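# Put the ice pack alone into the standing delivery bag

## Task

Move the ice pack, and nothing else, so it ends up wholly inside the delivery bag, with the bag still upright afterwards. Do not drop the pack into the bag from a height where it is entirely above the bag's rim, as that may count as a failure. Every other item must stay in the basket.

## Robot and tools

Robot: two arms, left_arm and right_arm, each a six-joint arm ending in a two-finger parallel gripper. The gripper's fingers point along its own +z axis and close along its y axis. The reported end_effector_position is the spot between the finger pads, roughly 1 cm back from the tips.

Frames: the scene frame has its origin at table-top height, halfway between the two nominal arm bases, +z up, +x out over the table, and left_arm on the +y side (left and right do not match image sides). The actual bases sit slightly off nominal: left_arm at (-0.003, +0.299, 0) m, right_arm at (+0.021, -0.233, 0) m, each with a tiny yaw. Every hand position, orientation (end_effector_quat_wxyz), velocity, target and wrist-camera pose is given in that arm's own base frame. Fixed cameras and the table use the scene frame. Printed hand poses can be wrong by a few centimetres, more at long reach.

The 14-number row: used by execute_actions and move. It is one flat list covering both arms: dx, dy, dz, rx, ry, rz, opening for left_arm, then the same seven for right_arm. All values lie in [-1, 1]. The six pose numbers are an offset, not a pose: they are measured along that arm's base axes from the arm's Hand target as it stood when the action or move began, and rotation is about the Hand target's position. Scale: 1.0 equals 0.6 m for dx, dy, dz and 180 degrees for rotation; rx, ry, rz form a single rotation vector. A translation longer than 1.0 gets shortened along its direction. Repeating the same offset in a new call moves the hand further. Sending six zeros re-commands the current Hand target. The opening is absolute, not an offset: +1 is fully open (0.094 m), -1 fully closed. Always send the opening you want; a 0 there means half-closed, so to keep a gripper as it is, resend its current command.

execute_actions(actions, cameras): actions is a list of actions; each action is up to 15 rows, one per 1/30 s step; a short action repeats its last row to fill 15 steps. Every row in an action counts from the action's start pose, not from the previous row. Images come back only if actions is empty or cameras names them. cameras: ["all"], [] or a list of names (cam_high, cam_low, cam_left_wrist, cam_right_wrist); an unknown name voids the call. An empty actions list reports state and extras like the scene number.

move(target, speed, blend, opening_speed, grip_force, blocking, cameras): drives each gripper in a straight line toward its offset. target is one 14-number row or a list of up to 15 rows, all counted from the same starting Hand targets. speed is the top path speed in m/s (0.002 to 2.9, default 0.25; rotation up to twice that in rad/s), one value or one per target. blend (m) rounds corners in a list; 0 stops at each point. opening_speed sets how fast openings change, per second on the -1..+1 scale, at least 0.2; use it for gentle closing. grip_force is the per-pad force cap in newtons, 10 to 50, single or per arm; it persists, and lower values close slower. blocking=false returns after about 0.5 s while the move continues. Paths ignore obstacles and the other arm; fast moves overshoot and hit harder. Avoid paths passing near an arm's own base. A move is capped at 10 s total.

wait(seconds 0 to 10): lets time run holding the last commands. stop(): brakes a running move. zoom_image(camera, region [x0,y0,x1,y1] in pixels, at most 504x504): closer look at the latest image of that camera. read_manual(section): licence texts only. finished_scene(scene): ends the current scene by number, irreversibly; after ending the first scene make no further call in that reply.

Results: each gives joint positions, torques, velocities, end_effector_position and quat, Hand target (the last commanded pose after clipping, from which next offsets count), Tool commands, grip_measured (measured opening on the command scale, reads slightly wide when empty) and grip_effort_nm (motor effort, negative closing; not a pad force). Joint velocities marked within noise mean the arm is still. A move adds a move: line: done (within 10 mm and 2 degrees), off_target, moving, held, fault, plus limits such as paced or held. Done does not mean nothing was touched. Actions calls also list some step positions. A MOTOR HOT line warns of heating; at 90 °C the arm folds and idles, at 100 °C it collapses. Stretching out, carrying loads or pushing into unreachable poses heats motors.

Behaviour: orientation commands are clipped to 40 degrees from the measured pose each step. Grippers often stop short or sag and tilt; check the pose after each move and correct by offset. A blocked arm keeps pushing until commanded back past its gripper. To release, command an opening clearly above grip_measured.

Avoid: dropping things or releasing moving parts, fast impacts, hard pushes on heavy or fixed items, any contact between the two arms (a gripper closing on the other's fingers counts), knocking the bag over, and anything leaving the table. Lower the ice pack into the bag before opening rather than dropping it from above the rim. Loose objects may occasionally be nudged by outside disturbances.

Each tool is called after "Emit:" by a JSON object that holds its "api" and its "payload".

## Session

Emit:
{"api": "execute_actions", "payload": {"actions": []}}

Scene clock: 0.00 s.
left_arm: end_effector_position=(+0.0697, -0.2212, +0.1286) grip_measured=+1.000 grip_effort_nm=n/a end_effector_quat_wxyz=(+0.276, +0.379, +0.736, -0.488) | right_arm: end_effector_position=(+0.1459, -0.4089, +0.1584) grip_measured=+1.000 grip_effort_nm=n/a end_effector_quat_wxyz=(+0.149, +0.615, +0.493, -0.597)
Joint positions: left_arm=[-0.759 0.344 0.21 -0.375 0.704 -0.234 0.094] | right_arm=[-0.836 1.868 1.197 -0.268 1.265 0.485 0.094]
Joint velocities: within noise
Joint torques (N m): no reading
Heat: left arm: 30 °C; right arm: 30 °C.
Hand target: left_arm +0.0700, -0.2215, +0.1312; +0.278, +0.379, +0.735, -0.488 | right_arm +0.1470, -0.4103, +0.1664; +0.158, +0.619, +0.485, -0.597
Tool commands: left_gripper/opening=+1.0 right_gripper/opening=+1.0

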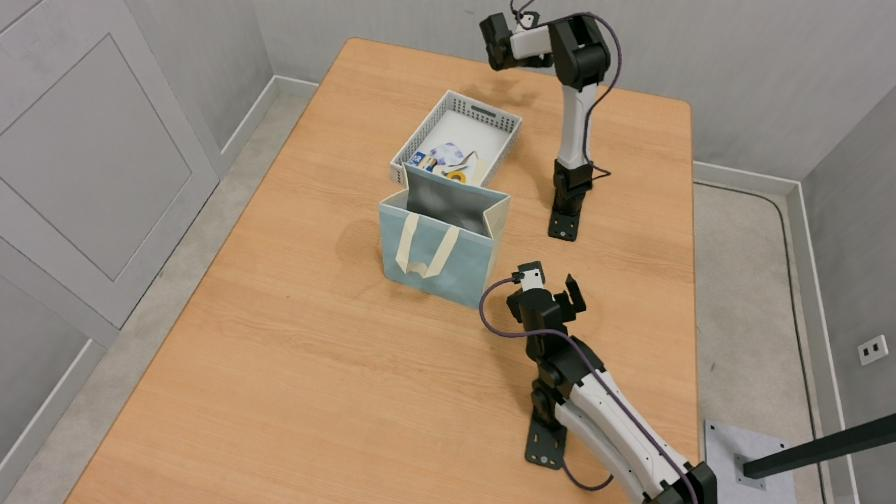

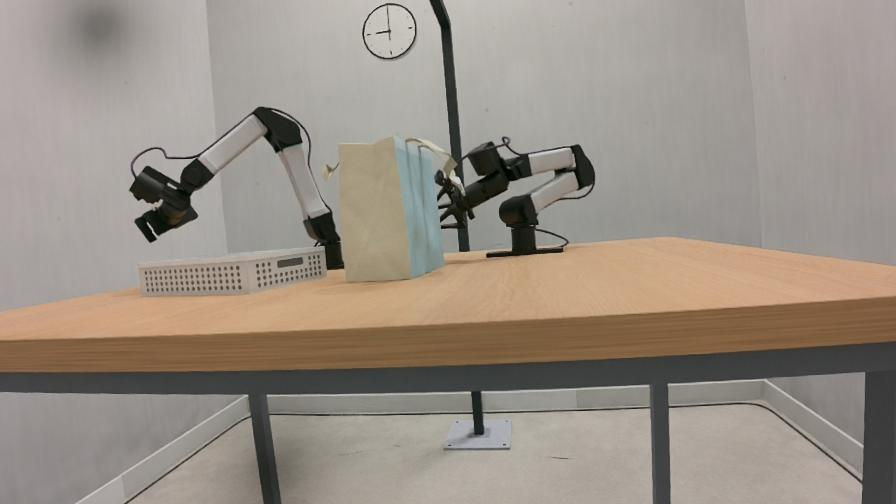

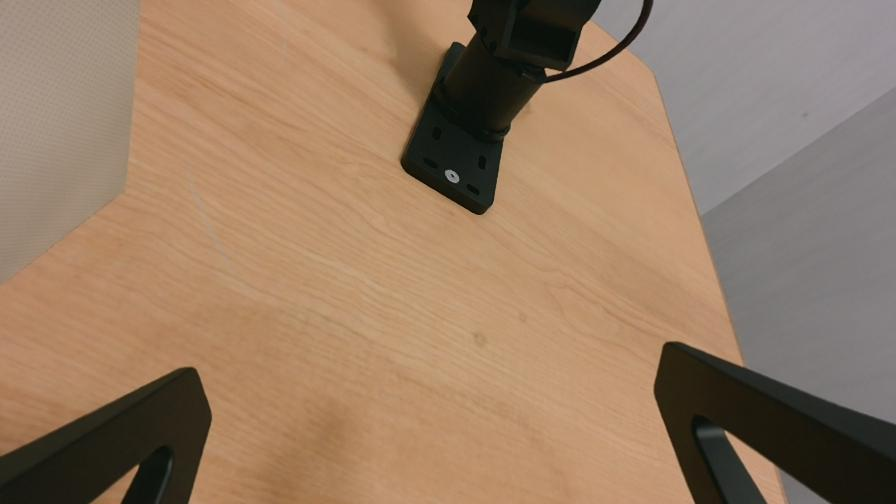

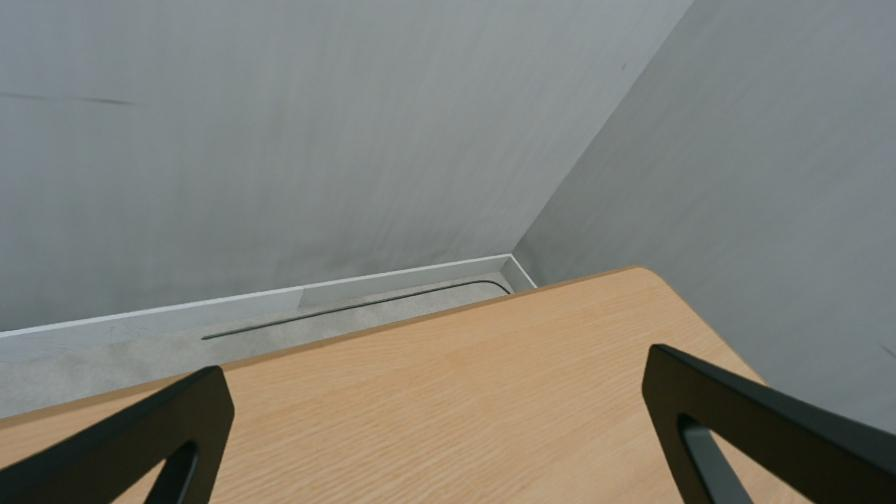

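Emit:
{"api": "zoom_image", "payload": {"camera": "cam_high", "region": [370, 80, 540, 200]}}

Emit:
{"api": "zoom_image", "payload": {"camera": "cam_high", "region": [360, 150, 540, 320]}}

Scaled by 2.965 from the camera's 896x504 image, which has a finer 1280x720 frame.

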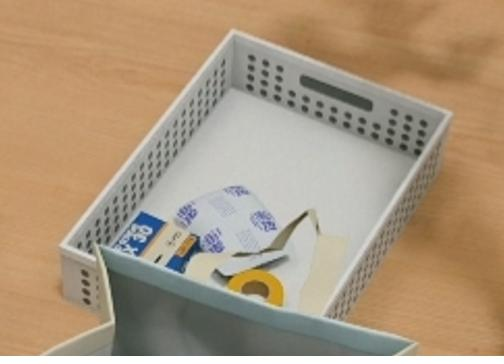

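Scaled by 2.800 from the camera's 896x504 image, which has a finer 1280x720 frame.

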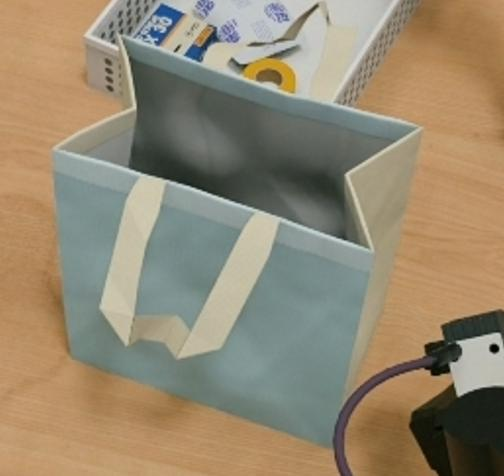

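Emit:
{"api": "zoom_image", "payload": {"camera": "cam_high", "region": [405, 128, 495, 188]}}

Scaled by 5.600 from the camera's 896x504 image, which has a finer 1280x720 frame.

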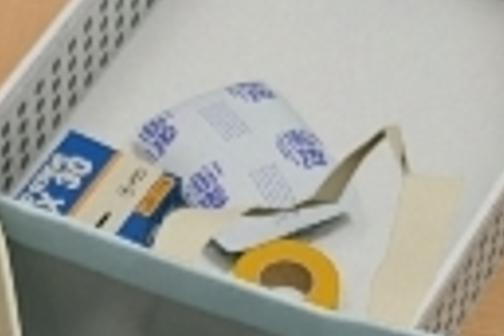

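Emit:
{"api": "zoom_image", "payload": {"camera": "cam_low", "region": [270, 110, 500, 300]}}

Scaled by 2.191 from the camera's 896x504 image, which has a finer 1280x720 frame.

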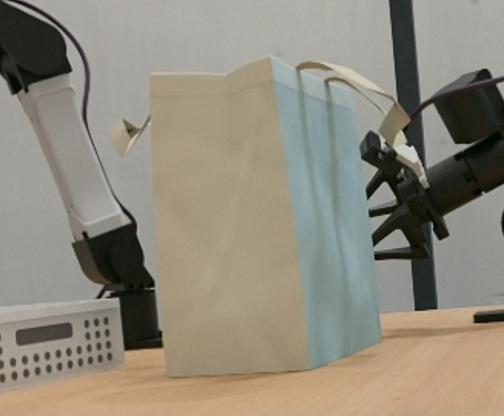

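Emit:
{"api": "move", "payload": {"target": [0,0,0,0,0,0,1, 0.3143,0.5533,0.0010,0.4323,0.3387,0.6761,1], "speed": 1.0, "cameras": ["cam_right_wrist"]}}

Scene clock: 9.90 s.
left_arm: end_effector_position=(+0.0697, -0.2212, +0.1286) grip_measured=+1.000 grip_effort_nm=0.00 end_effector_quat_wxyz=(+0.276, +0.379, +0.736, -0.488) | right_arm: end_effector_position=(+0.3321, -0.0819, +0.1661) grip_measured=+1.000 grip_effort_nm=0.02 end_effector_quat_wxyz=(+0.000, -0.386, +0.923, -0.008)
Joint positions: left_arm=[-0.759 0.344 0.21 -0.375 0.704 -0.234 0.094] | right_arm=[-0.235 1.846 1.791 -1.506 0.014 -1.027 0.094]
Joint torques (N m): left_arm=[0.08 1.29 8.2 1.83 0.29 0.04] | right_arm=[0.42 -5.87 9.91 0.23 -0.09 -0.23]
Heat: left arm: 31 °C; right arm: 30 °C.
Hand target: left_arm +0.0700, -0.2215, +0.1312; +0.278, +0.379, +0.735, -0.488 | right_arm +0.3356, -0.0783, +0.1671; +0.000, -0.395, +0.919, +0.000
Off the commanded pose: left_arm 0.003 m, 0 deg | right_arm 0.005 m, 2 deg.
move: done
Images, in order (width x height): cam_right_wrist 896x504.

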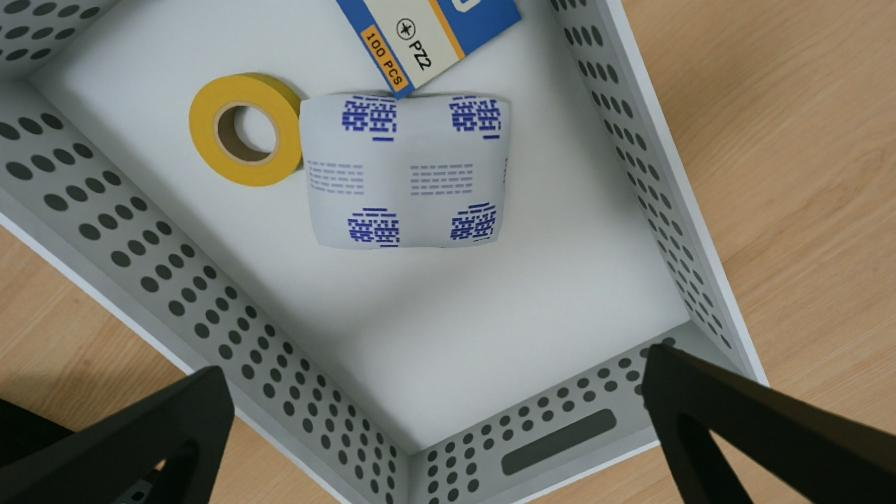

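Emit:
{"api": "move", "payload": {"target": [0,0,0,0,0,0,1, -0.0592,0.0468,-0.1285,0,0,-0.5094,0.87], "speed": 0.8, "cameras": ["cam_right_wrist"]}}

Scene clock: 21.53 s.
left_arm: end_effector_position=(+0.0697, -0.2212, +0.1286) grip_measured=+1.000 grip_effort_nm=0.00 end_effector_quat_wxyz=(+0.276, +0.379, +0.736, -0.488) | right_arm: end_effector_position=(+0.2971, -0.0494, +0.0826) grip_measured=+0.872 grip_effort_nm=-0.04 end_effector_quat_wxyz=(-0.025, +0.381, +0.924, +0.002)
Joint positions: left_arm=[-0.759 0.344 0.21 -0.375 0.704 -0.234 0.094] | right_arm=[-0.173 1.739 1.326 -1.205 -0.015 0.608 0.088]
Joint torques (N m): left_arm=[0.08 1.26 8.21 1.83 0.3 0.05] | right_arm=[0.57 -9.51 5.98 0.5 0.24 0.1]
Heat: left arm: 32 °C; right arm: 32 °C.
Hand target: left_arm +0.0700, -0.2215, +0.1312; +0.278, +0.379, +0.735, -0.488 | right_arm +0.3001, -0.0501, +0.0899; +0.000, +0.384, +0.923, +0.000
Off the commanded pose: left_arm 0.003 m, 0 deg | right_arm 0.008 m, 3 deg.
move: off_target (right_arm)
Images, in order (width x height): cam_right_wrist 896x504.

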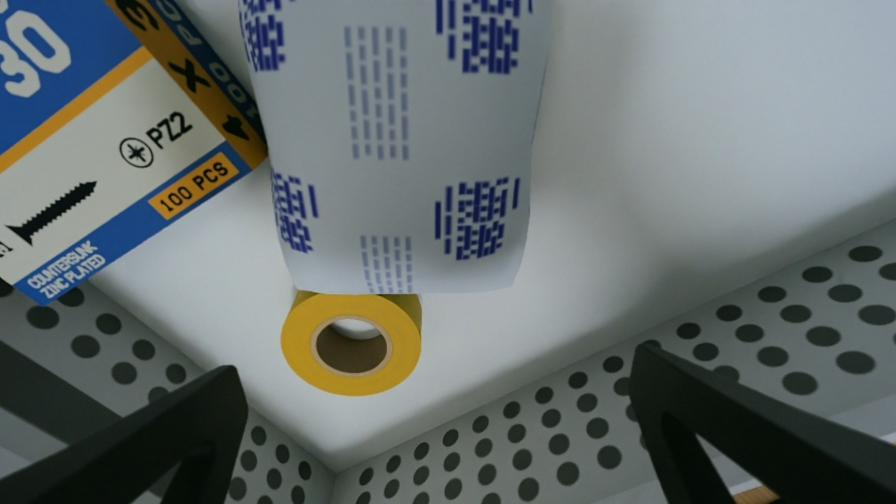

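Emit:
{"api": "move", "payload": {"target": [0,0,0,0,0,0,1, 0.0158,0.0147,-0.0165,0,0,-0.0111,0.87], "speed": 0.4}}

Scene clock: 23.83 s.
left_arm: end_effector_position=(+0.0697, -0.2212, +0.1286) grip_measured=+1.000 grip_effort_nm=0.00 end_effector_quat_wxyz=(+0.276, +0.379, +0.736, -0.488) | right_arm: end_effector_position=(+0.3070, -0.0403, +0.0824) grip_measured=+0.872 grip_effort_nm=-0.05 end_effector_quat_wxyz=(-0.008, +0.396, +0.918, +0.005)
Joint positions: left_arm=[-0.759 0.344 0.21 -0.375 0.704 -0.234 0.094] | right_arm=[-0.139 1.739 1.326 -1.17 -0.014 0.676 0.088]
Joint torques (N m): left_arm=[0.09 1.28 8.2 1.83 0.29 0.04] | right_arm=[0.44 -6.71 6.24 0.56 0.24 0.1]
Heat: left arm: 32 °C; right arm: 32 °C.
Hand target: left_arm +0.0700, -0.2215, +0.1312; +0.278, +0.379, +0.735, -0.488 | right_arm +0.3096, -0.0413, +0.0800; +0.000, +0.400, +0.916, +0.000
Off the commanded pose: left_arm 0.003 m, 0 deg | right_arm 0.004 m, 1 deg.
move: done

Emit:
{"api": "move", "payload": {"target": [0,0,0,0,0,0,1, 0,0,-0.0933,0,0,0,0.87], "speed": 0.25, "cameras": ["cam_right_wrist"]}}

Scene clock: 25.07 s.
left_arm: end_effector_position=(+0.0697, -0.2212, +0.1286) grip_measured=+1.000 grip_effort_nm=0.00 end_effector_quat_wxyz=(+0.276, +0.379, +0.736, -0.488) | right_arm: end_effector_position=(+0.3074, -0.0405, +0.0302) grip_measured=+0.872 grip_effort_nm=-0.05 end_effector_quat_wxyz=(-0.003, +0.396, +0.918, +0.006)
Joint positions: left_arm=[-0.759 0.344 0.21 -0.375 0.704 -0.234 0.094] | right_arm=[-0.139 1.785 1.166 -0.953 -0.013 0.677 0.088]
Joint torques (N m): left_arm=[0.08 1.28 8.21 1.84 0.29 0.05] | right_arm=[0.42 -5.67 6.09 0.59 0.25 0.09]
Heat: left arm: 32 °C; right arm: 32 °C.
Hand target: left_arm +0.0700, -0.2215, +0.1312; +0.278, +0.379, +0.735, -0.488 | right_arm +0.3096, -0.0413, +0.0241; +0.000, +0.400, +0.916, +0.000
Off the commanded pose: left_arm 0.003 m, 0 deg | right_arm 0.007 m, 1 deg.
move: done
Images, in order (width x height): cam_right_wrist 896x504.

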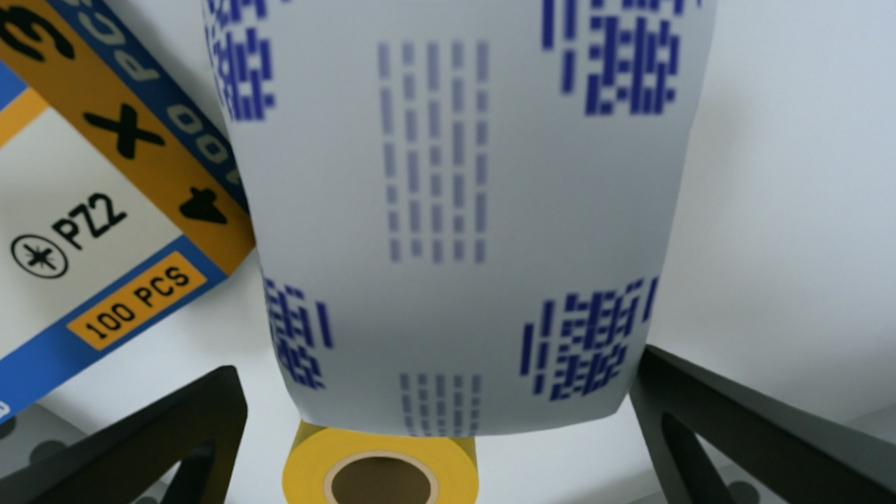

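Emit:
{"api": "move", "payload": {"target": [[0,0,0,0,0,0,1, -0.0067,-0.0063,-0.0168,0,0,0,0.87],[0,0,0,0,0,0,1, -0.0067,-0.0063,-0.0168,0,0,0,0.48],[0,0,0,0,0,0,1, -0.0067,-0.0063,0.0900,0,0,0,0.48]], "speed": 0.25, "opening_speed": 0.8, "cameras": ["cam_right_wrist"]}}

Scene clock: 28.53 s.
left_arm: end_effector_position=(+0.0697, -0.2212, +0.1286) grip_measured=+1.000 grip_effort_nm=0.00 end_effector_quat_wxyz=(+0.276, +0.379, +0.736, -0.488) | right_arm: end_effector_position=(+0.3014, -0.0406, +0.0614) grip_measured=+0.483 grip_effort_nm=-0.10 end_effector_quat_wxyz=(-0.019, +0.396, +0.918, -0.001)
Joint positions: left_arm=[-0.759 0.344 0.21 -0.375 0.704 -0.234 0.094] | right_arm=[-0.139 1.759 1.264 -1.113 -0.008 0.677 0.07]
Joint torques (N m): left_arm=[0.08 1.28 8.18 1.84 0.29 0.05] | right_arm=[-0.96 -9.26 9.68 0.11 0.2 -0.07]
Heat: left arm: 33 °C; right arm: 32 °C.
Hand target: left_arm +0.0700, -0.2215, +0.1312; +0.278, +0.379, +0.735, -0.488 | right_arm +0.3056, -0.0451, +0.0781; +0.000, +0.400, +0.916, +0.000
Off the commanded pose: left_arm 0.003 m, 0 deg | right_arm 0.018 m, 2 deg.
move: off_target (right_arm)
Images, in order (width x height): cam_right_wrist 896x504.

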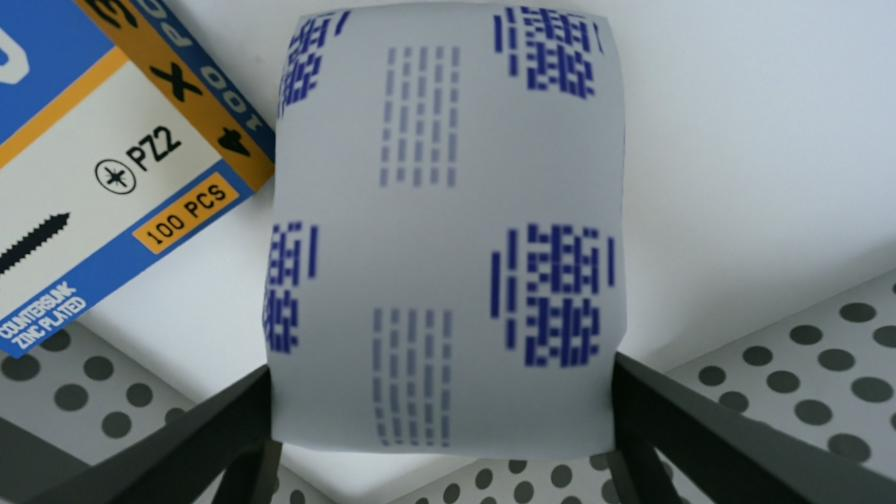

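Emit:
{"api": "move", "payload": {"target": [[0,0,0,0,0,0,1, 0,0,0.0950,0,0,0,0.48],[0,0,0,0,0,0,1, 0,0,0.0950,0,0,0,0.36]], "speed": 0.2, "opening_speed": 0.8, "cameras": ["cam_right_wrist"]}}

Scene clock: 32.47 s.
left_arm: end_effector_position=(+0.0697, -0.2212, +0.1286) grip_measured=+1.000 grip_effort_nm=0.00 end_effector_quat_wxyz=(+0.276, +0.379, +0.736, -0.488) | right_arm: end_effector_position=(+0.3045, -0.0410, +0.1209) grip_measured=+0.362 grip_effort_nm=-0.05 end_effector_quat_wxyz=(-0.017, +0.396, +0.918, +0.000)
Joint positions: left_arm=[-0.759 0.344 0.21 -0.375 0.704 -0.234 0.094] | right_arm=[-0.139 1.735 1.474 -1.343 -0.008 0.677 0.064]
Joint torques (N m): left_arm=[0.08 1.26 8.21 1.83 0.29 0.05] | right_arm=[-0.94 -8.72 9.58 0.16 0.21 -0.08]
Heat: left arm: 33 °C; right arm: 33 °C.
Hand target: left_arm +0.0700, -0.2215, +0.1312; +0.278, +0.379, +0.735, -0.488 | right_arm +0.3056, -0.0451, +0.1351; +0.000, +0.400, +0.916, +0.000
Off the commanded pose: left_arm 0.003 m, 0 deg | right_arm 0.015 m, 2 deg.
move: off_target (right_arm); target 2's new opening was sent with right_arm's hand 0.015 m and 2 deg from that target
Images, in order (width x height): cam_right_wrist 896x504.

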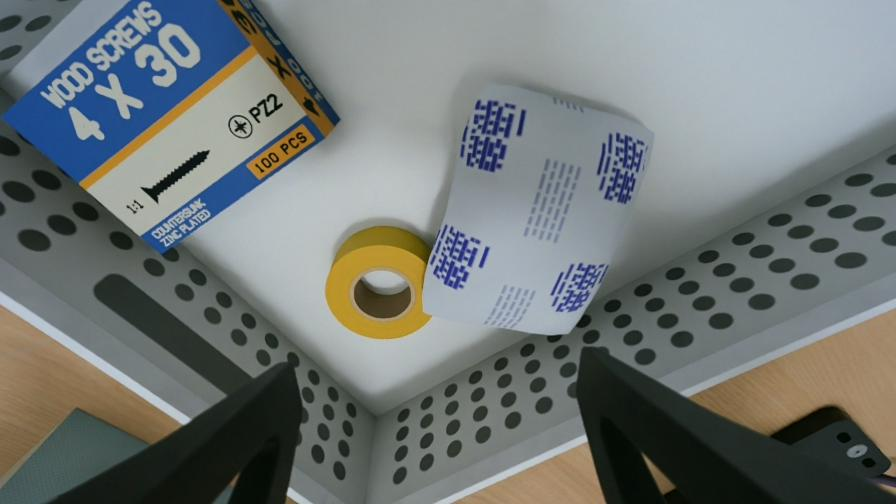

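Emit:
{"api": "move", "payload": {"target": [0,0,0,0,0,0,1, -0.0575,-0.0367,-0.0835,0,0,-0.0800,0.92], "speed": 0.5, "cameras": ["cam_right_wrist"]}}

Scene clock: 35.27 s.
left_arm: end_effector_position=(+0.0697, -0.2212, +0.1286) grip_measured=+1.000 grip_effort_nm=0.00 end_effector_quat_wxyz=(+0.276, +0.379, +0.736, -0.488) | right_arm: end_effector_position=(+0.2687, -0.0649, +0.0799) grip_measured=+0.918 grip_effort_nm=0.11 end_effector_quat_wxyz=(-0.021, +0.505, +0.863, -0.002)
Joint positions: left_arm=[-0.759 0.344 0.21 -0.375 0.704 -0.234 0.094] | right_arm=[-0.242 1.644 1.208 -1.176 -0.008 0.817 0.09]
Joint torques (N m): left_arm=[0.09 1.28 8.21 1.84 0.29 0.04] | right_arm=[-0.21 -8.32 5.91 0.5 0.21 0.09]
Heat: left arm: 33 °C; right arm: 34 °C.
Hand target: left_arm +0.0700, -0.2215, +0.1312; +0.278, +0.379, +0.735, -0.488 | right_arm +0.2711, -0.0671, +0.0849; +0.000, +0.512, +0.859, +0.000
Off the commanded pose: left_arm 0.003 m, 0 deg | right_arm 0.006 m, 3 deg.
move: off_target (right_arm)
Images, in order (width x height): cam_right_wrist 896x504.

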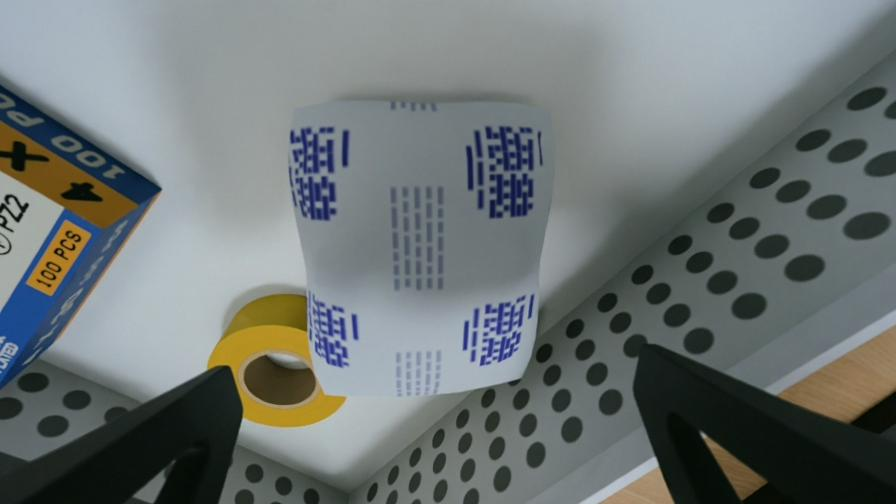

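Emit:
{"api": "move", "payload": {"target": [0,0,0,0,0,0,1, 0,0,-0.1048,0,0,0,0.92], "speed": 0.25, "cameras": ["cam_right_wrist"]}}

Scene clock: 37.17 s.
left_arm: end_effector_position=(+0.0697, -0.2212, +0.1286) grip_measured=+1.000 grip_effort_nm=0.00 end_effector_quat_wxyz=(+0.276, +0.379, +0.736, -0.488) | right_arm: end_effector_position=(+0.2710, -0.0655, +0.0288) grip_measured=+0.918 grip_effort_nm=0.11 end_effector_quat_wxyz=(+0.001, +0.506, +0.863, +0.005)
Joint positions: left_arm=[-0.759 0.344 0.21 -0.375 0.704 -0.234 0.094] | right_arm=[-0.242 1.668 1.023 -0.92 -0.008 0.818 0.09]
Joint torques (N m): left_arm=[0.08 1.29 8.2 1.83 0.29 0.04] | right_arm=[-0.18 -4.63 5.72 0.58 0.21 0.08]
Heat: left arm: 33 °C; right arm: 34 °C.
Hand target: left_arm +0.0700, -0.2215, +0.1312; +0.278, +0.379, +0.735, -0.488 | right_arm +0.2711, -0.0671, +0.0221; +0.000, +0.512, +0.859, +0.000
Off the commanded pose: left_arm 0.003 m, 0 deg | right_arm 0.007 m, 1 deg.
move: done
Images, in order (width x height): cam_right_wrist 896x504.

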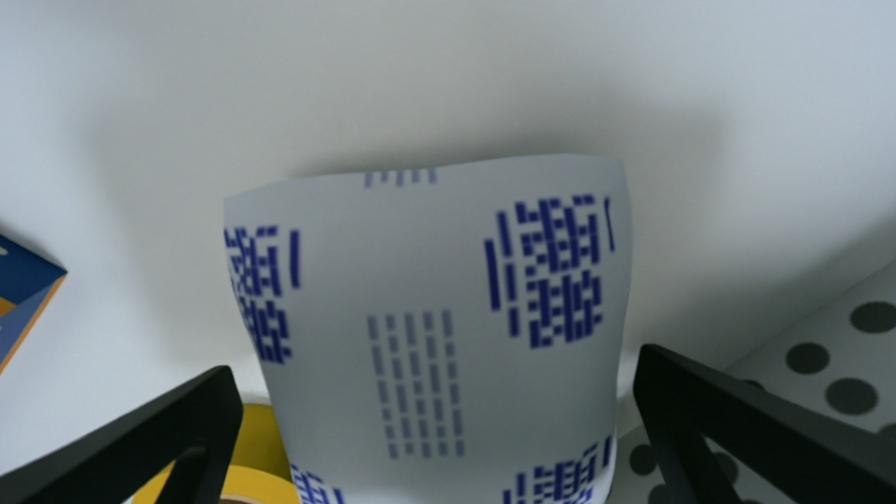

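Emit:
{"api": "move", "payload": {"target": [[0,0,0,0,0,0,1, 0,0,-0.0120,0,0,0,0.92],[0,0,0,0,0,0,1, 0,0,-0.0120,0,0,0,0.40]], "speed": 0.2, "opening_speed": 1.0}}

Scene clock: 38.97 s.
left_arm: end_effector_position=(+0.0697, -0.2212, +0.1286) grip_measured=+1.000 grip_effort_nm=0.00 end_effector_quat_wxyz=(+0.276, +0.379, +0.736, -0.488) | right_arm: end_effector_position=(+0.2718, -0.0660, +0.0222) grip_measured=+0.403 grip_effort_nm=-0.14 end_effector_quat_wxyz=(+0.003, +0.506, +0.863, +0.004)
Joint positions: left_arm=[-0.759 0.344 0.21 -0.375 0.704 -0.234 0.094] | right_arm=[-0.242 1.68 1.007 -0.89 -0.007 0.818 0.066]
Joint torques (N m): left_arm=[0.1 1.28 8.21 1.84 0.29 0.05] | right_arm=[-0.18 -4.64 5.46 0.6 0.2 0.09]
Heat: left arm: 33 °C; right arm: 34 °C.
Hand target: left_arm +0.0700, -0.2215, +0.1312; +0.278, +0.379, +0.735, -0.488 | right_arm +0.2711, -0.0671, +0.0149; +0.000, +0.512, +0.859, +0.000
Off the commanded pose: left_arm 0.003 m, 0 deg | right_arm 0.007 m, 1 deg.
move: done

Emit:
{"api": "move", "payload": {"target": [0,0,0,0,0,0,1, 0,0,0,0,0,0,0.25], "opening_speed": 1.0, "cameras": ["cam_right_wrist"]}}

Scene clock: 39.57 s.
left_arm: end_effector_position=(+0.0697, -0.2212, +0.1286) grip_measured=+1.000 grip_effort_nm=0.00 end_effector_quat_wxyz=(+0.276, +0.379, +0.736, -0.488) | right_arm: end_effector_position=(+0.2718, -0.0663, +0.0222) grip_measured=+0.254 grip_effort_nm=-0.20 end_effector_quat_wxyz=(+0.003, +0.506, +0.863, +0.003)
Joint positions: left_arm=[-0.759 0.344 0.21 -0.375 0.704 -0.234 0.094] | right_arm=[-0.242 1.68 1.007 -0.89 -0.005 0.818 0.059]
Joint torques (N m): left_arm=[0.08 1.28 8.21 1.84 0.29 0.05] | right_arm=[-0.16 -4.6 5.48 0.59 0.17 0.08]
Heat: left arm: 33 °C; right arm: 34 °C.
Hand target: left_arm +0.0700, -0.2215, +0.1312; +0.278, +0.379, +0.735, -0.488 | right_arm +0.2711, -0.0672, +0.0149; +0.000, +0.512, +0.859, +0.000
Off the commanded pose: left_arm 0.003 m, 0 deg | right_arm 0.007 m, 1 deg.
move: done
Images, in order (width x height): cam_right_wrist 896x504.

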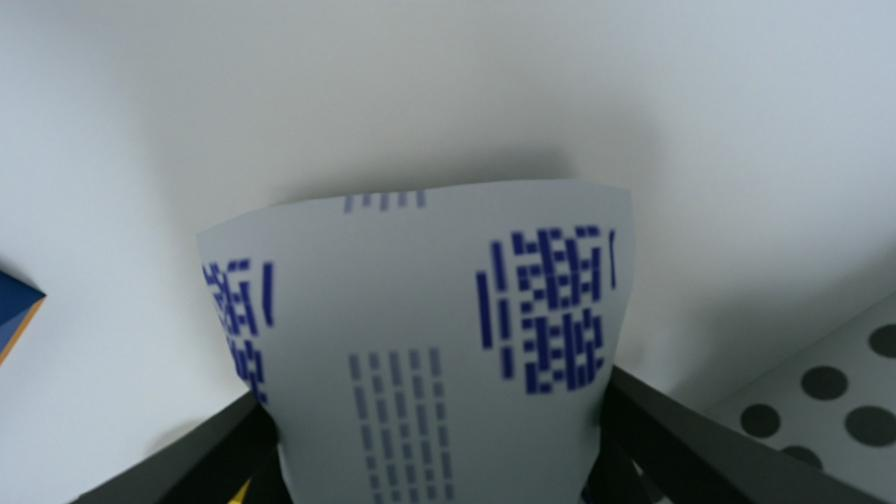

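Emit:
{"api": "move", "payload": {"target": [[0,0,0,0,0,0,1, 0,0,0,0,0,0,0.18],[0,0,0,0,0,0,1, 0,0,0.2585,0,0,0,0.18]], "speed": 0.3, "opening_speed": 1.0, "cameras": ["cam_right_wrist"]}}

Scene clock: 43.63 s.
left_arm: end_effector_position=(+0.0697, -0.2212, +0.1286) grip_measured=+1.000 grip_effort_nm=0.00 end_effector_quat_wxyz=(+0.276, +0.379, +0.736, -0.488) | right_arm: end_effector_position=(+0.2705, -0.0660, +0.1610) grip_measured=+0.182 grip_effort_nm=-0.51 end_effector_quat_wxyz=(-0.008, +0.506, +0.862, +0.000)
Joint positions: left_arm=[-0.759 0.344 0.21 -0.375 0.704 -0.234 0.094] | right_arm=[-0.242 1.616 1.502 -1.472 -0.005 0.819 0.056]
Joint torques (N m): left_arm=[0.08 1.29 8.2 1.83 0.29 0.04] | right_arm=[-0.23 -6.28 9.72 0.17 0.18 0.08]
Heat: left arm: 34 °C; right arm: 33 °C.
Hand target: left_arm +0.0700, -0.2215, +0.1312; +0.278, +0.379, +0.735, -0.488 | right_arm +0.2711, -0.0671, +0.1699; +0.000, +0.512, +0.859, +0.000
Off the commanded pose: left_arm 0.003 m, 0 deg | right_arm 0.009 m, 1 deg.
move: done
Images, in order (width x height): cam_right_wrist 896x504.

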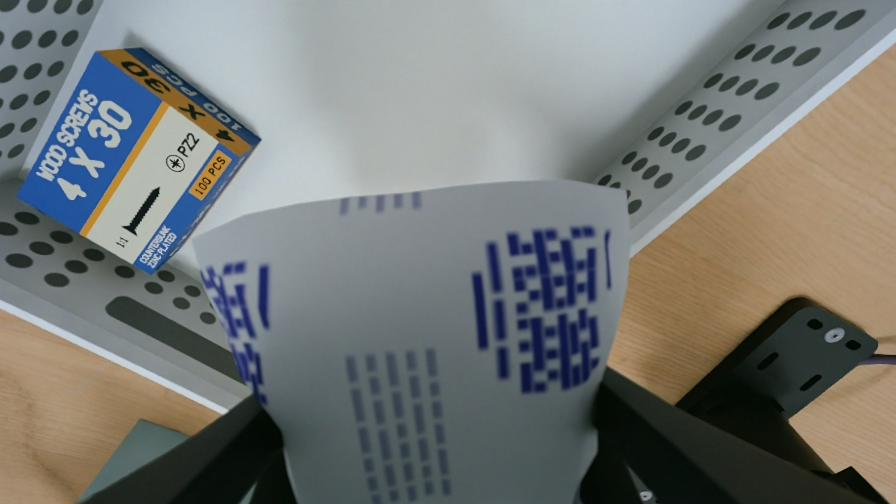

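Emit:
{"api": "move", "payload": {"target": [[0,0,0,0,0,0,1, -0.1685,0.3285,0.3252,0.0467,-0.2247,0.2731,0.18],[0,0,0,0,0,0,1, -0.0935,0.5085,0.3135,0.0579,-0.1895,0.3328,0.18],[0,0,0,0,0,0,1, -0.0143,0.5360,0.2468,0.0408,-0.1511,0.3160,0.18]], "speed": [0.6,0.4,0.25], "blend": [0.03,0.03,0], "cameras": ["cam_high", "cam_right_wrist"]}}

Scene clock: 46.47 s.
left_arm: end_effector_position=(+0.0697, -0.2212, +0.1286) grip_measured=+1.000 grip_effort_nm=0.00 end_effector_quat_wxyz=(+0.276, +0.379, +0.736, -0.488) | right_arm: end_effector_position=(+0.2585, +0.2546, +0.3093) grip_measured=+0.180 grip_effort_nm=-0.56 end_effector_quat_wxyz=(+0.150, +0.025, +0.975, +0.161)
Joint positions: left_arm=[-0.759 0.344 0.21 -0.375 0.704 -0.234 0.094] | right_arm=[0.773 1.724 2.165 -1.568 -0.01 0.826 0.055]
Joint velocities: left_arm=[within noise] | right_arm=[0.012 -0.017 0.002 0.022 0.007 0.022 -0.005]
Joint torques (N m): left_arm=[0.08 1.28 8.2 1.83 0.29 0.05] | right_arm=[-0.5 -5.76 9.61 1.19 0.23 -0.04]
Heat: left arm: 34 °C; right arm: 33 °C.
Hand target: left_arm +0.0700, -0.2215, +0.1312; +0.278, +0.379, +0.735, -0.488 | right_arm +0.2625, +0.2544, +0.3180; +0.162, +0.031, +0.972, +0.168
Off the commanded pose: left_arm 0.003 m, 0 deg | right_arm 0.010 m, 2 deg.
move: done
Images, in order (width x height): cam_high 896x504, cam_right_wrist 896x504.

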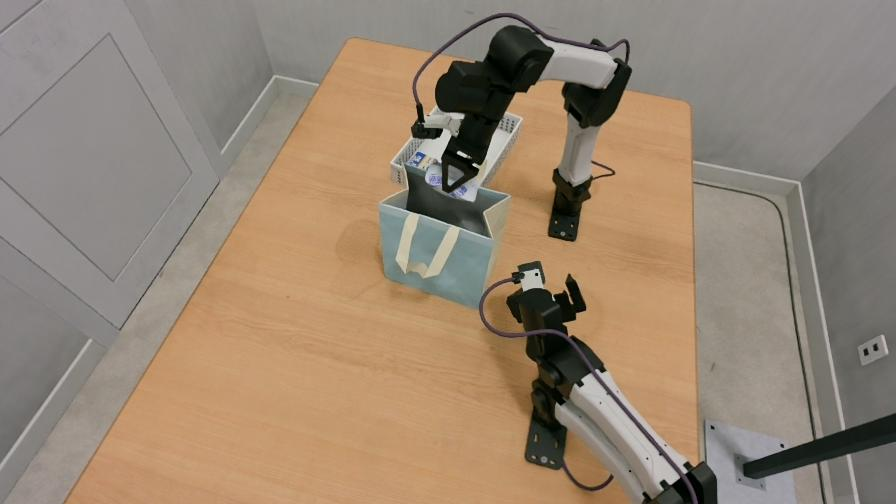

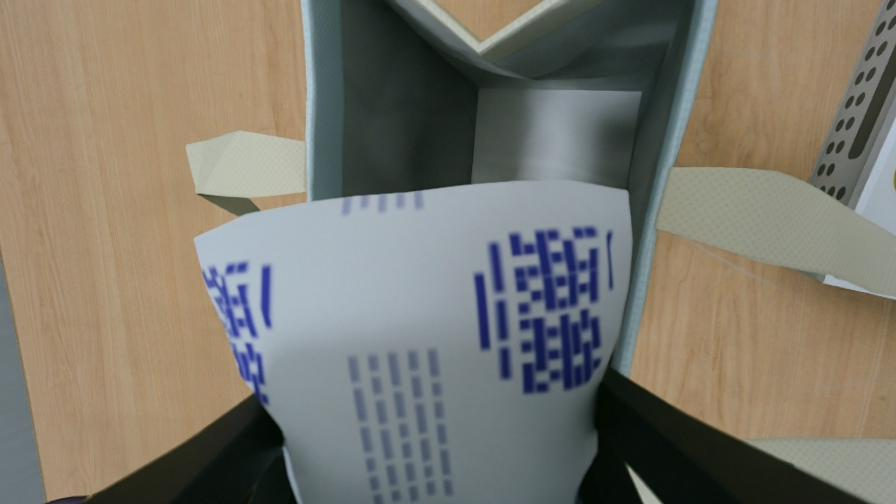

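Emit:
{"api": "move", "payload": {"target": [0,0,0,0,0,0,1, 0.0108,0.0110,-0.1133,-0.0349,0.0358,0.0020,0.18], "speed": 0.2, "cameras": ["cam_right_wrist"]}}

Scene clock: 48.80 s.
left_arm: end_effector_position=(+0.0697, -0.2212, +0.1286) grip_measured=+1.000 grip_effort_nm=0.00 end_effector_quat_wxyz=(+0.276, +0.379, +0.736, -0.488) | right_arm: end_effector_position=(+0.2611, +0.2571, +0.2495) grip_measured=+0.180 grip_effort_nm=-0.56 end_effector_quat_wxyz=(+0.096, +0.026, +0.989, +0.106)
Joint positions: left_arm=[-0.759 0.344 0.21 -0.375 0.704 -0.234 0.094] | right_arm=[0.773 1.768 2.001 -1.517 -0.01 0.826 0.055]
Joint torques (N m): left_arm=[0.08 1.29 8.21 1.83 0.29 0.04] | right_arm=[-0.49 -6.46 6.83 1.21 0.2 -0.1]
Heat: left arm: 34 °C; right arm: 33 °C.
Hand target: left_arm +0.0700, -0.2215, +0.1312; +0.278, +0.379, +0.735, -0.488 | right_arm +0.2690, +0.2610, +0.2500; +0.109, +0.028, +0.987, +0.113
Off the commanded pose: left_arm 0.003 m, 0 deg | right_arm 0.009 m, 2 deg.
move: done
Images, in order (width x height): cam_right_wrist 896x504.

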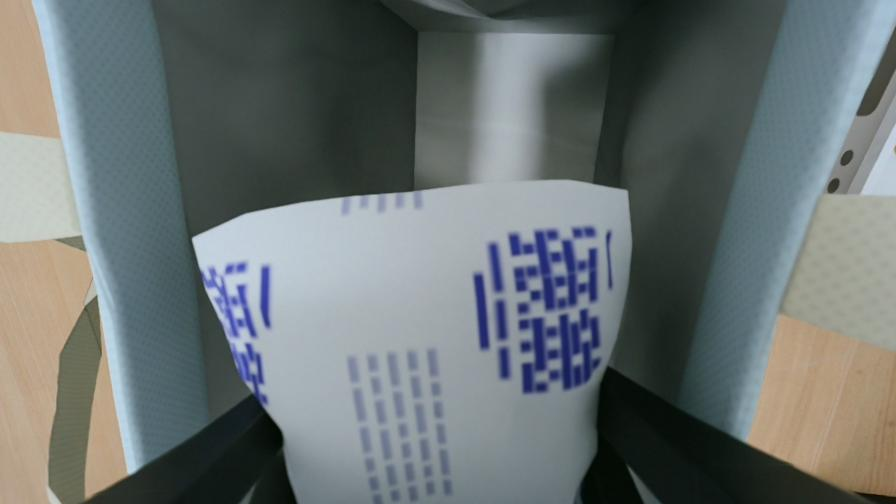

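Emit:
{"api": "move", "payload": {"target": [0,0,0,0,0,0,1, 0.0083,0.0085,-0.0783,-0.035,0.0358,0.001,0.18], "speed": 0.15, "cameras": ["cam_high","cam_right_wrist"]}}

Scene clock: 51.13 s.
left_arm: end_effector_position=(+0.0697, -0.2212, +0.1286) grip_measured=+1.000 grip_effort_nm=0.00 end_effector_quat_wxyz=(+0.276, +0.379, +0.736, -0.488) | right_arm: end_effector_position=(+0.2712, +0.2669, +0.2060) grip_measured=+0.180 grip_effort_nm=-0.55 end_effector_quat_wxyz=(+0.054, +0.026, +0.996, +0.062)
Joint positions: left_arm=[-0.759 0.344 0.21 -0.375 0.704 -0.234 0.094] | right_arm=[0.773 1.891 2.001 -1.517 -0.01 0.826 0.055]
Joint torques (N m): left_arm=[0.08 1.28 8.2 1.84 0.29 0.05] | right_arm=[-0.44 -7.1 7.17 0.71 0.21 -0.11]
Heat: left arm: 34 °C; right arm: 34 °C.
Hand target: left_arm +0.0700, -0.2215, +0.1312; +0.278, +0.379, +0.735, -0.488 | right_arm +0.2740, +0.2661, +0.2031; +0.054, +0.027, +0.997, +0.057
Off the commanded pose: left_arm 0.003 m, 0 deg | right_arm 0.004 m, 1 deg.
move: done
Images, in order (width x height): cam_high 896x504, cam_right_wrist 896x504.

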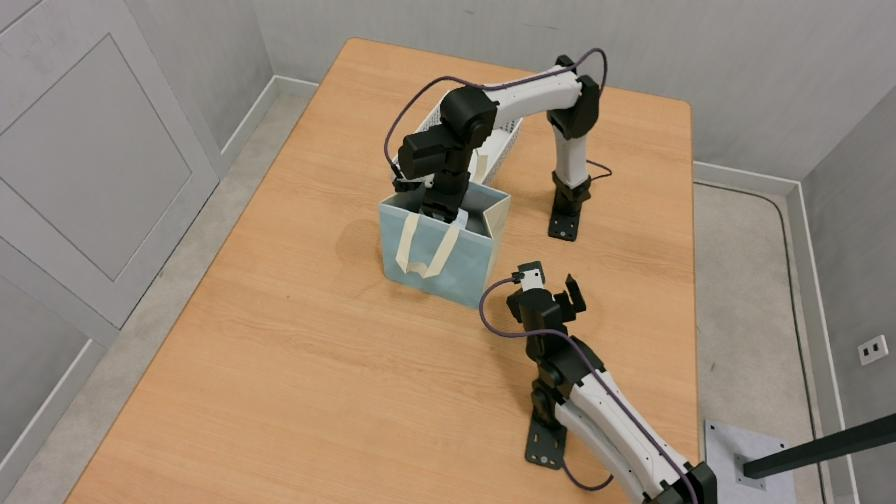

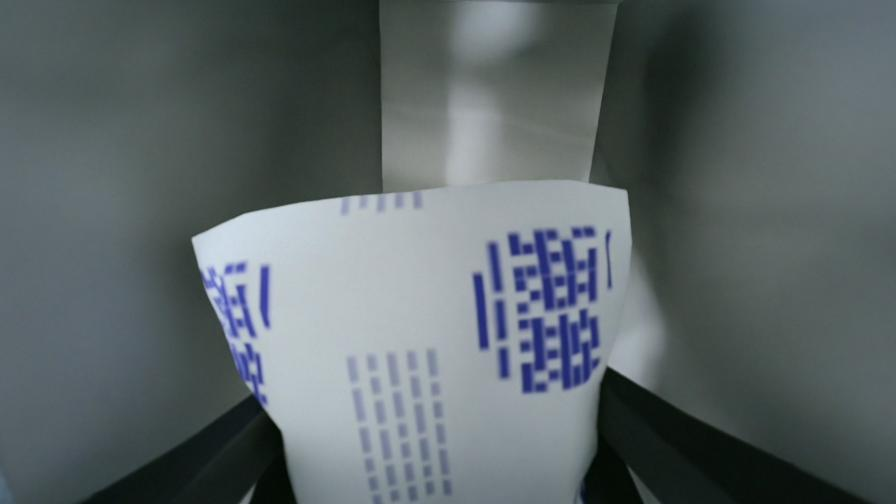

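Emit:
{"api": "zoom_image", "payload": {"camera": "cam_high", "region": [370, 150, 530, 240]}}

Scaled by 3.150 from the camera's 896x504 image, which has a finer 1280x720 frame.

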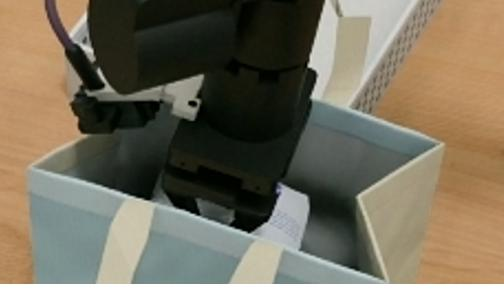

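Emit:
{"api": "move", "payload": {"target": [0,0,0,0,0,0,1, 0,0,0,0,0,0,0.62], "opening_speed": 0.4, "cameras": ["cam_right_wrist"]}}

Scene clock: 56.27 s.
left_arm: end_effector_position=(+0.0697, -0.2212, +0.1286) grip_measured=+1.000 grip_effort_nm=-0.01 end_effector_quat_wxyz=(+0.276, +0.379, +0.736, -0.488) | right_arm: end_effector_position=(+0.2712, +0.2669, +0.2060) grip_measured=+0.618 grip_effort_nm=0.12 end_effector_quat_wxyz=(+0.054, +0.026, +0.996, +0.062)
Joint positions: left_arm=[-0.759 0.344 0.21 -0.375 0.704 -0.234 0.094] | right_arm=[0.773 1.891 2.001 -1.517 -0.01 0.826 0.076]
Joint torques (N m): left_arm=[0.09 1.29 8.2 1.83 0.29 0.05] | right_arm=[-0.46 -7.1 7.2 0.7 0.21 -0.12]
Heat: left arm: 34 °C; right arm: 34 °C.
Hand target: left_arm +0.0700, -0.2215, +0.1312; +0.278, +0.379, +0.735, -0.488 | right_arm +0.2740, +0.2661, +0.2031; +0.054, +0.027, +0.997, +0.057
Off the commanded pose: left_arm 0.003 m, 0 deg | right_arm 0.004 m, 1 deg.
move: done
Images, in order (width x height): cam_right_wrist 896x504.

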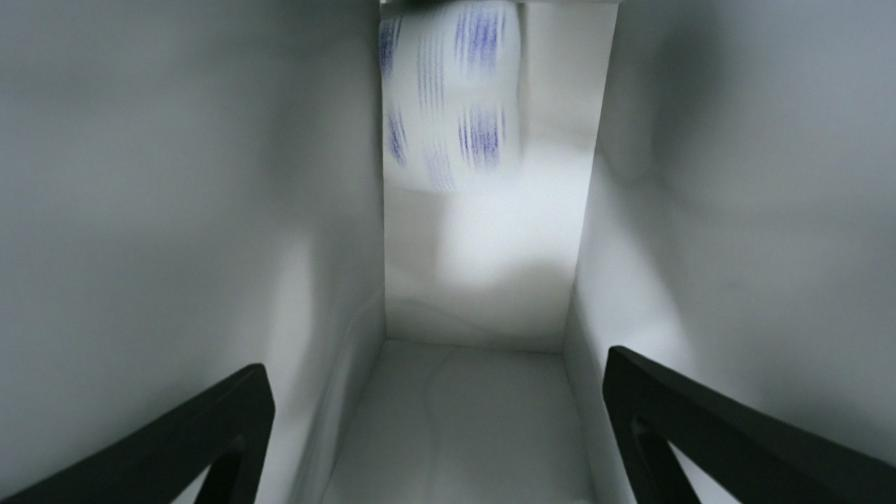

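Emit:
{"api": "move", "payload": {"target": [[0,0,0,0,0,0,1, -0.0083,-0.0083,0.095,0.035,-0.0358,-0.001,0.1],[0,0,0,0,0,0,1, -0.0192,-0.0193,0.2032,0.070,-0.0716,-0.002,0.1],[0,0,0,0,0,0,1, -0.0983,-0.0468,0.2615,0.1006,-0.0958,0.0208,0.1],[0,0,0,0,0,0,1, -0.1733,-0.2268,0.2698,0.1130,-0.1301,-0.0379,0.1]], "speed": [0.25,0.35,0.5,0.6], "blend": [0.01,0.02,0.03,0], "cameras": ["cam_high","cam_right_wrist"]}}

Scene clock: 58.57 s.
left_arm: end_effector_position=(+0.0697, -0.2212, +0.1286) grip_measured=+1.000 grip_effort_nm=0.00 end_effector_quat_wxyz=(+0.276, +0.379, +0.736, -0.488) | right_arm: end_effector_position=(+0.1701, +0.1291, +0.3686) grip_measured=+0.102 grip_effort_nm=-0.05 end_effector_quat_wxyz=(+0.258, +0.088, +0.933, +0.235)
Joint positions: left_arm=[-0.759 0.344 0.21 -0.375 0.704 -0.234 0.094] | right_arm=[0.655 1.119 1.829 -1.568 0.007 0.841 0.052]
Joint torques (N m): left_arm=[0.09 1.29 8.21 1.83 0.29 0.05] | right_arm=[-0.68 -0.32 4.71 1.57 0.04 -0.28]
Heat: left arm: 34 °C; right arm: 34 °C.
Hand target: left_arm +0.0700, -0.2215, +0.1312; +0.278, +0.379, +0.735, -0.488 | right_arm +0.1701, +0.1300, +0.3650; +0.252, +0.082, +0.936, +0.232
Off the commanded pose: left_arm 0.003 m, 0 deg | right_arm 0.004 m, 1 deg.
move: done
Images, in order (width x height): cam_high 896x504, cam_right_wrist 896x504.

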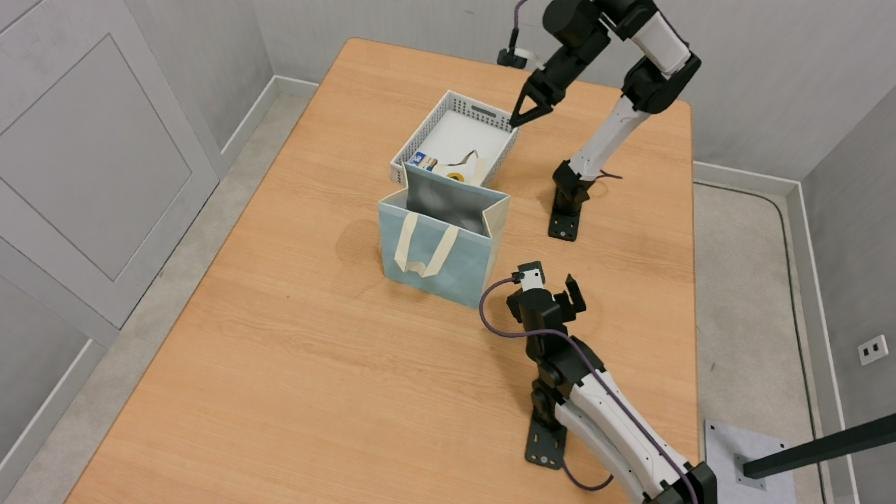

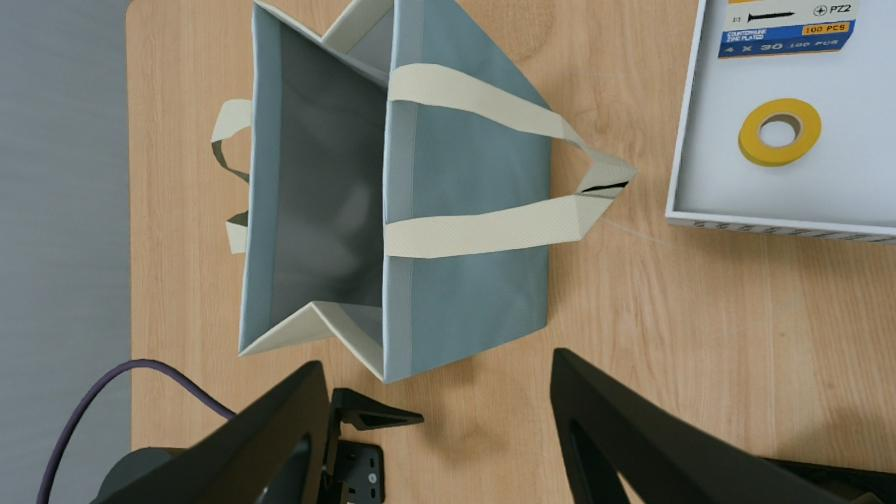

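Emit:
{"api": "finished_scene", "payload": {"scene": 2}}

The scene is finished: the task was done.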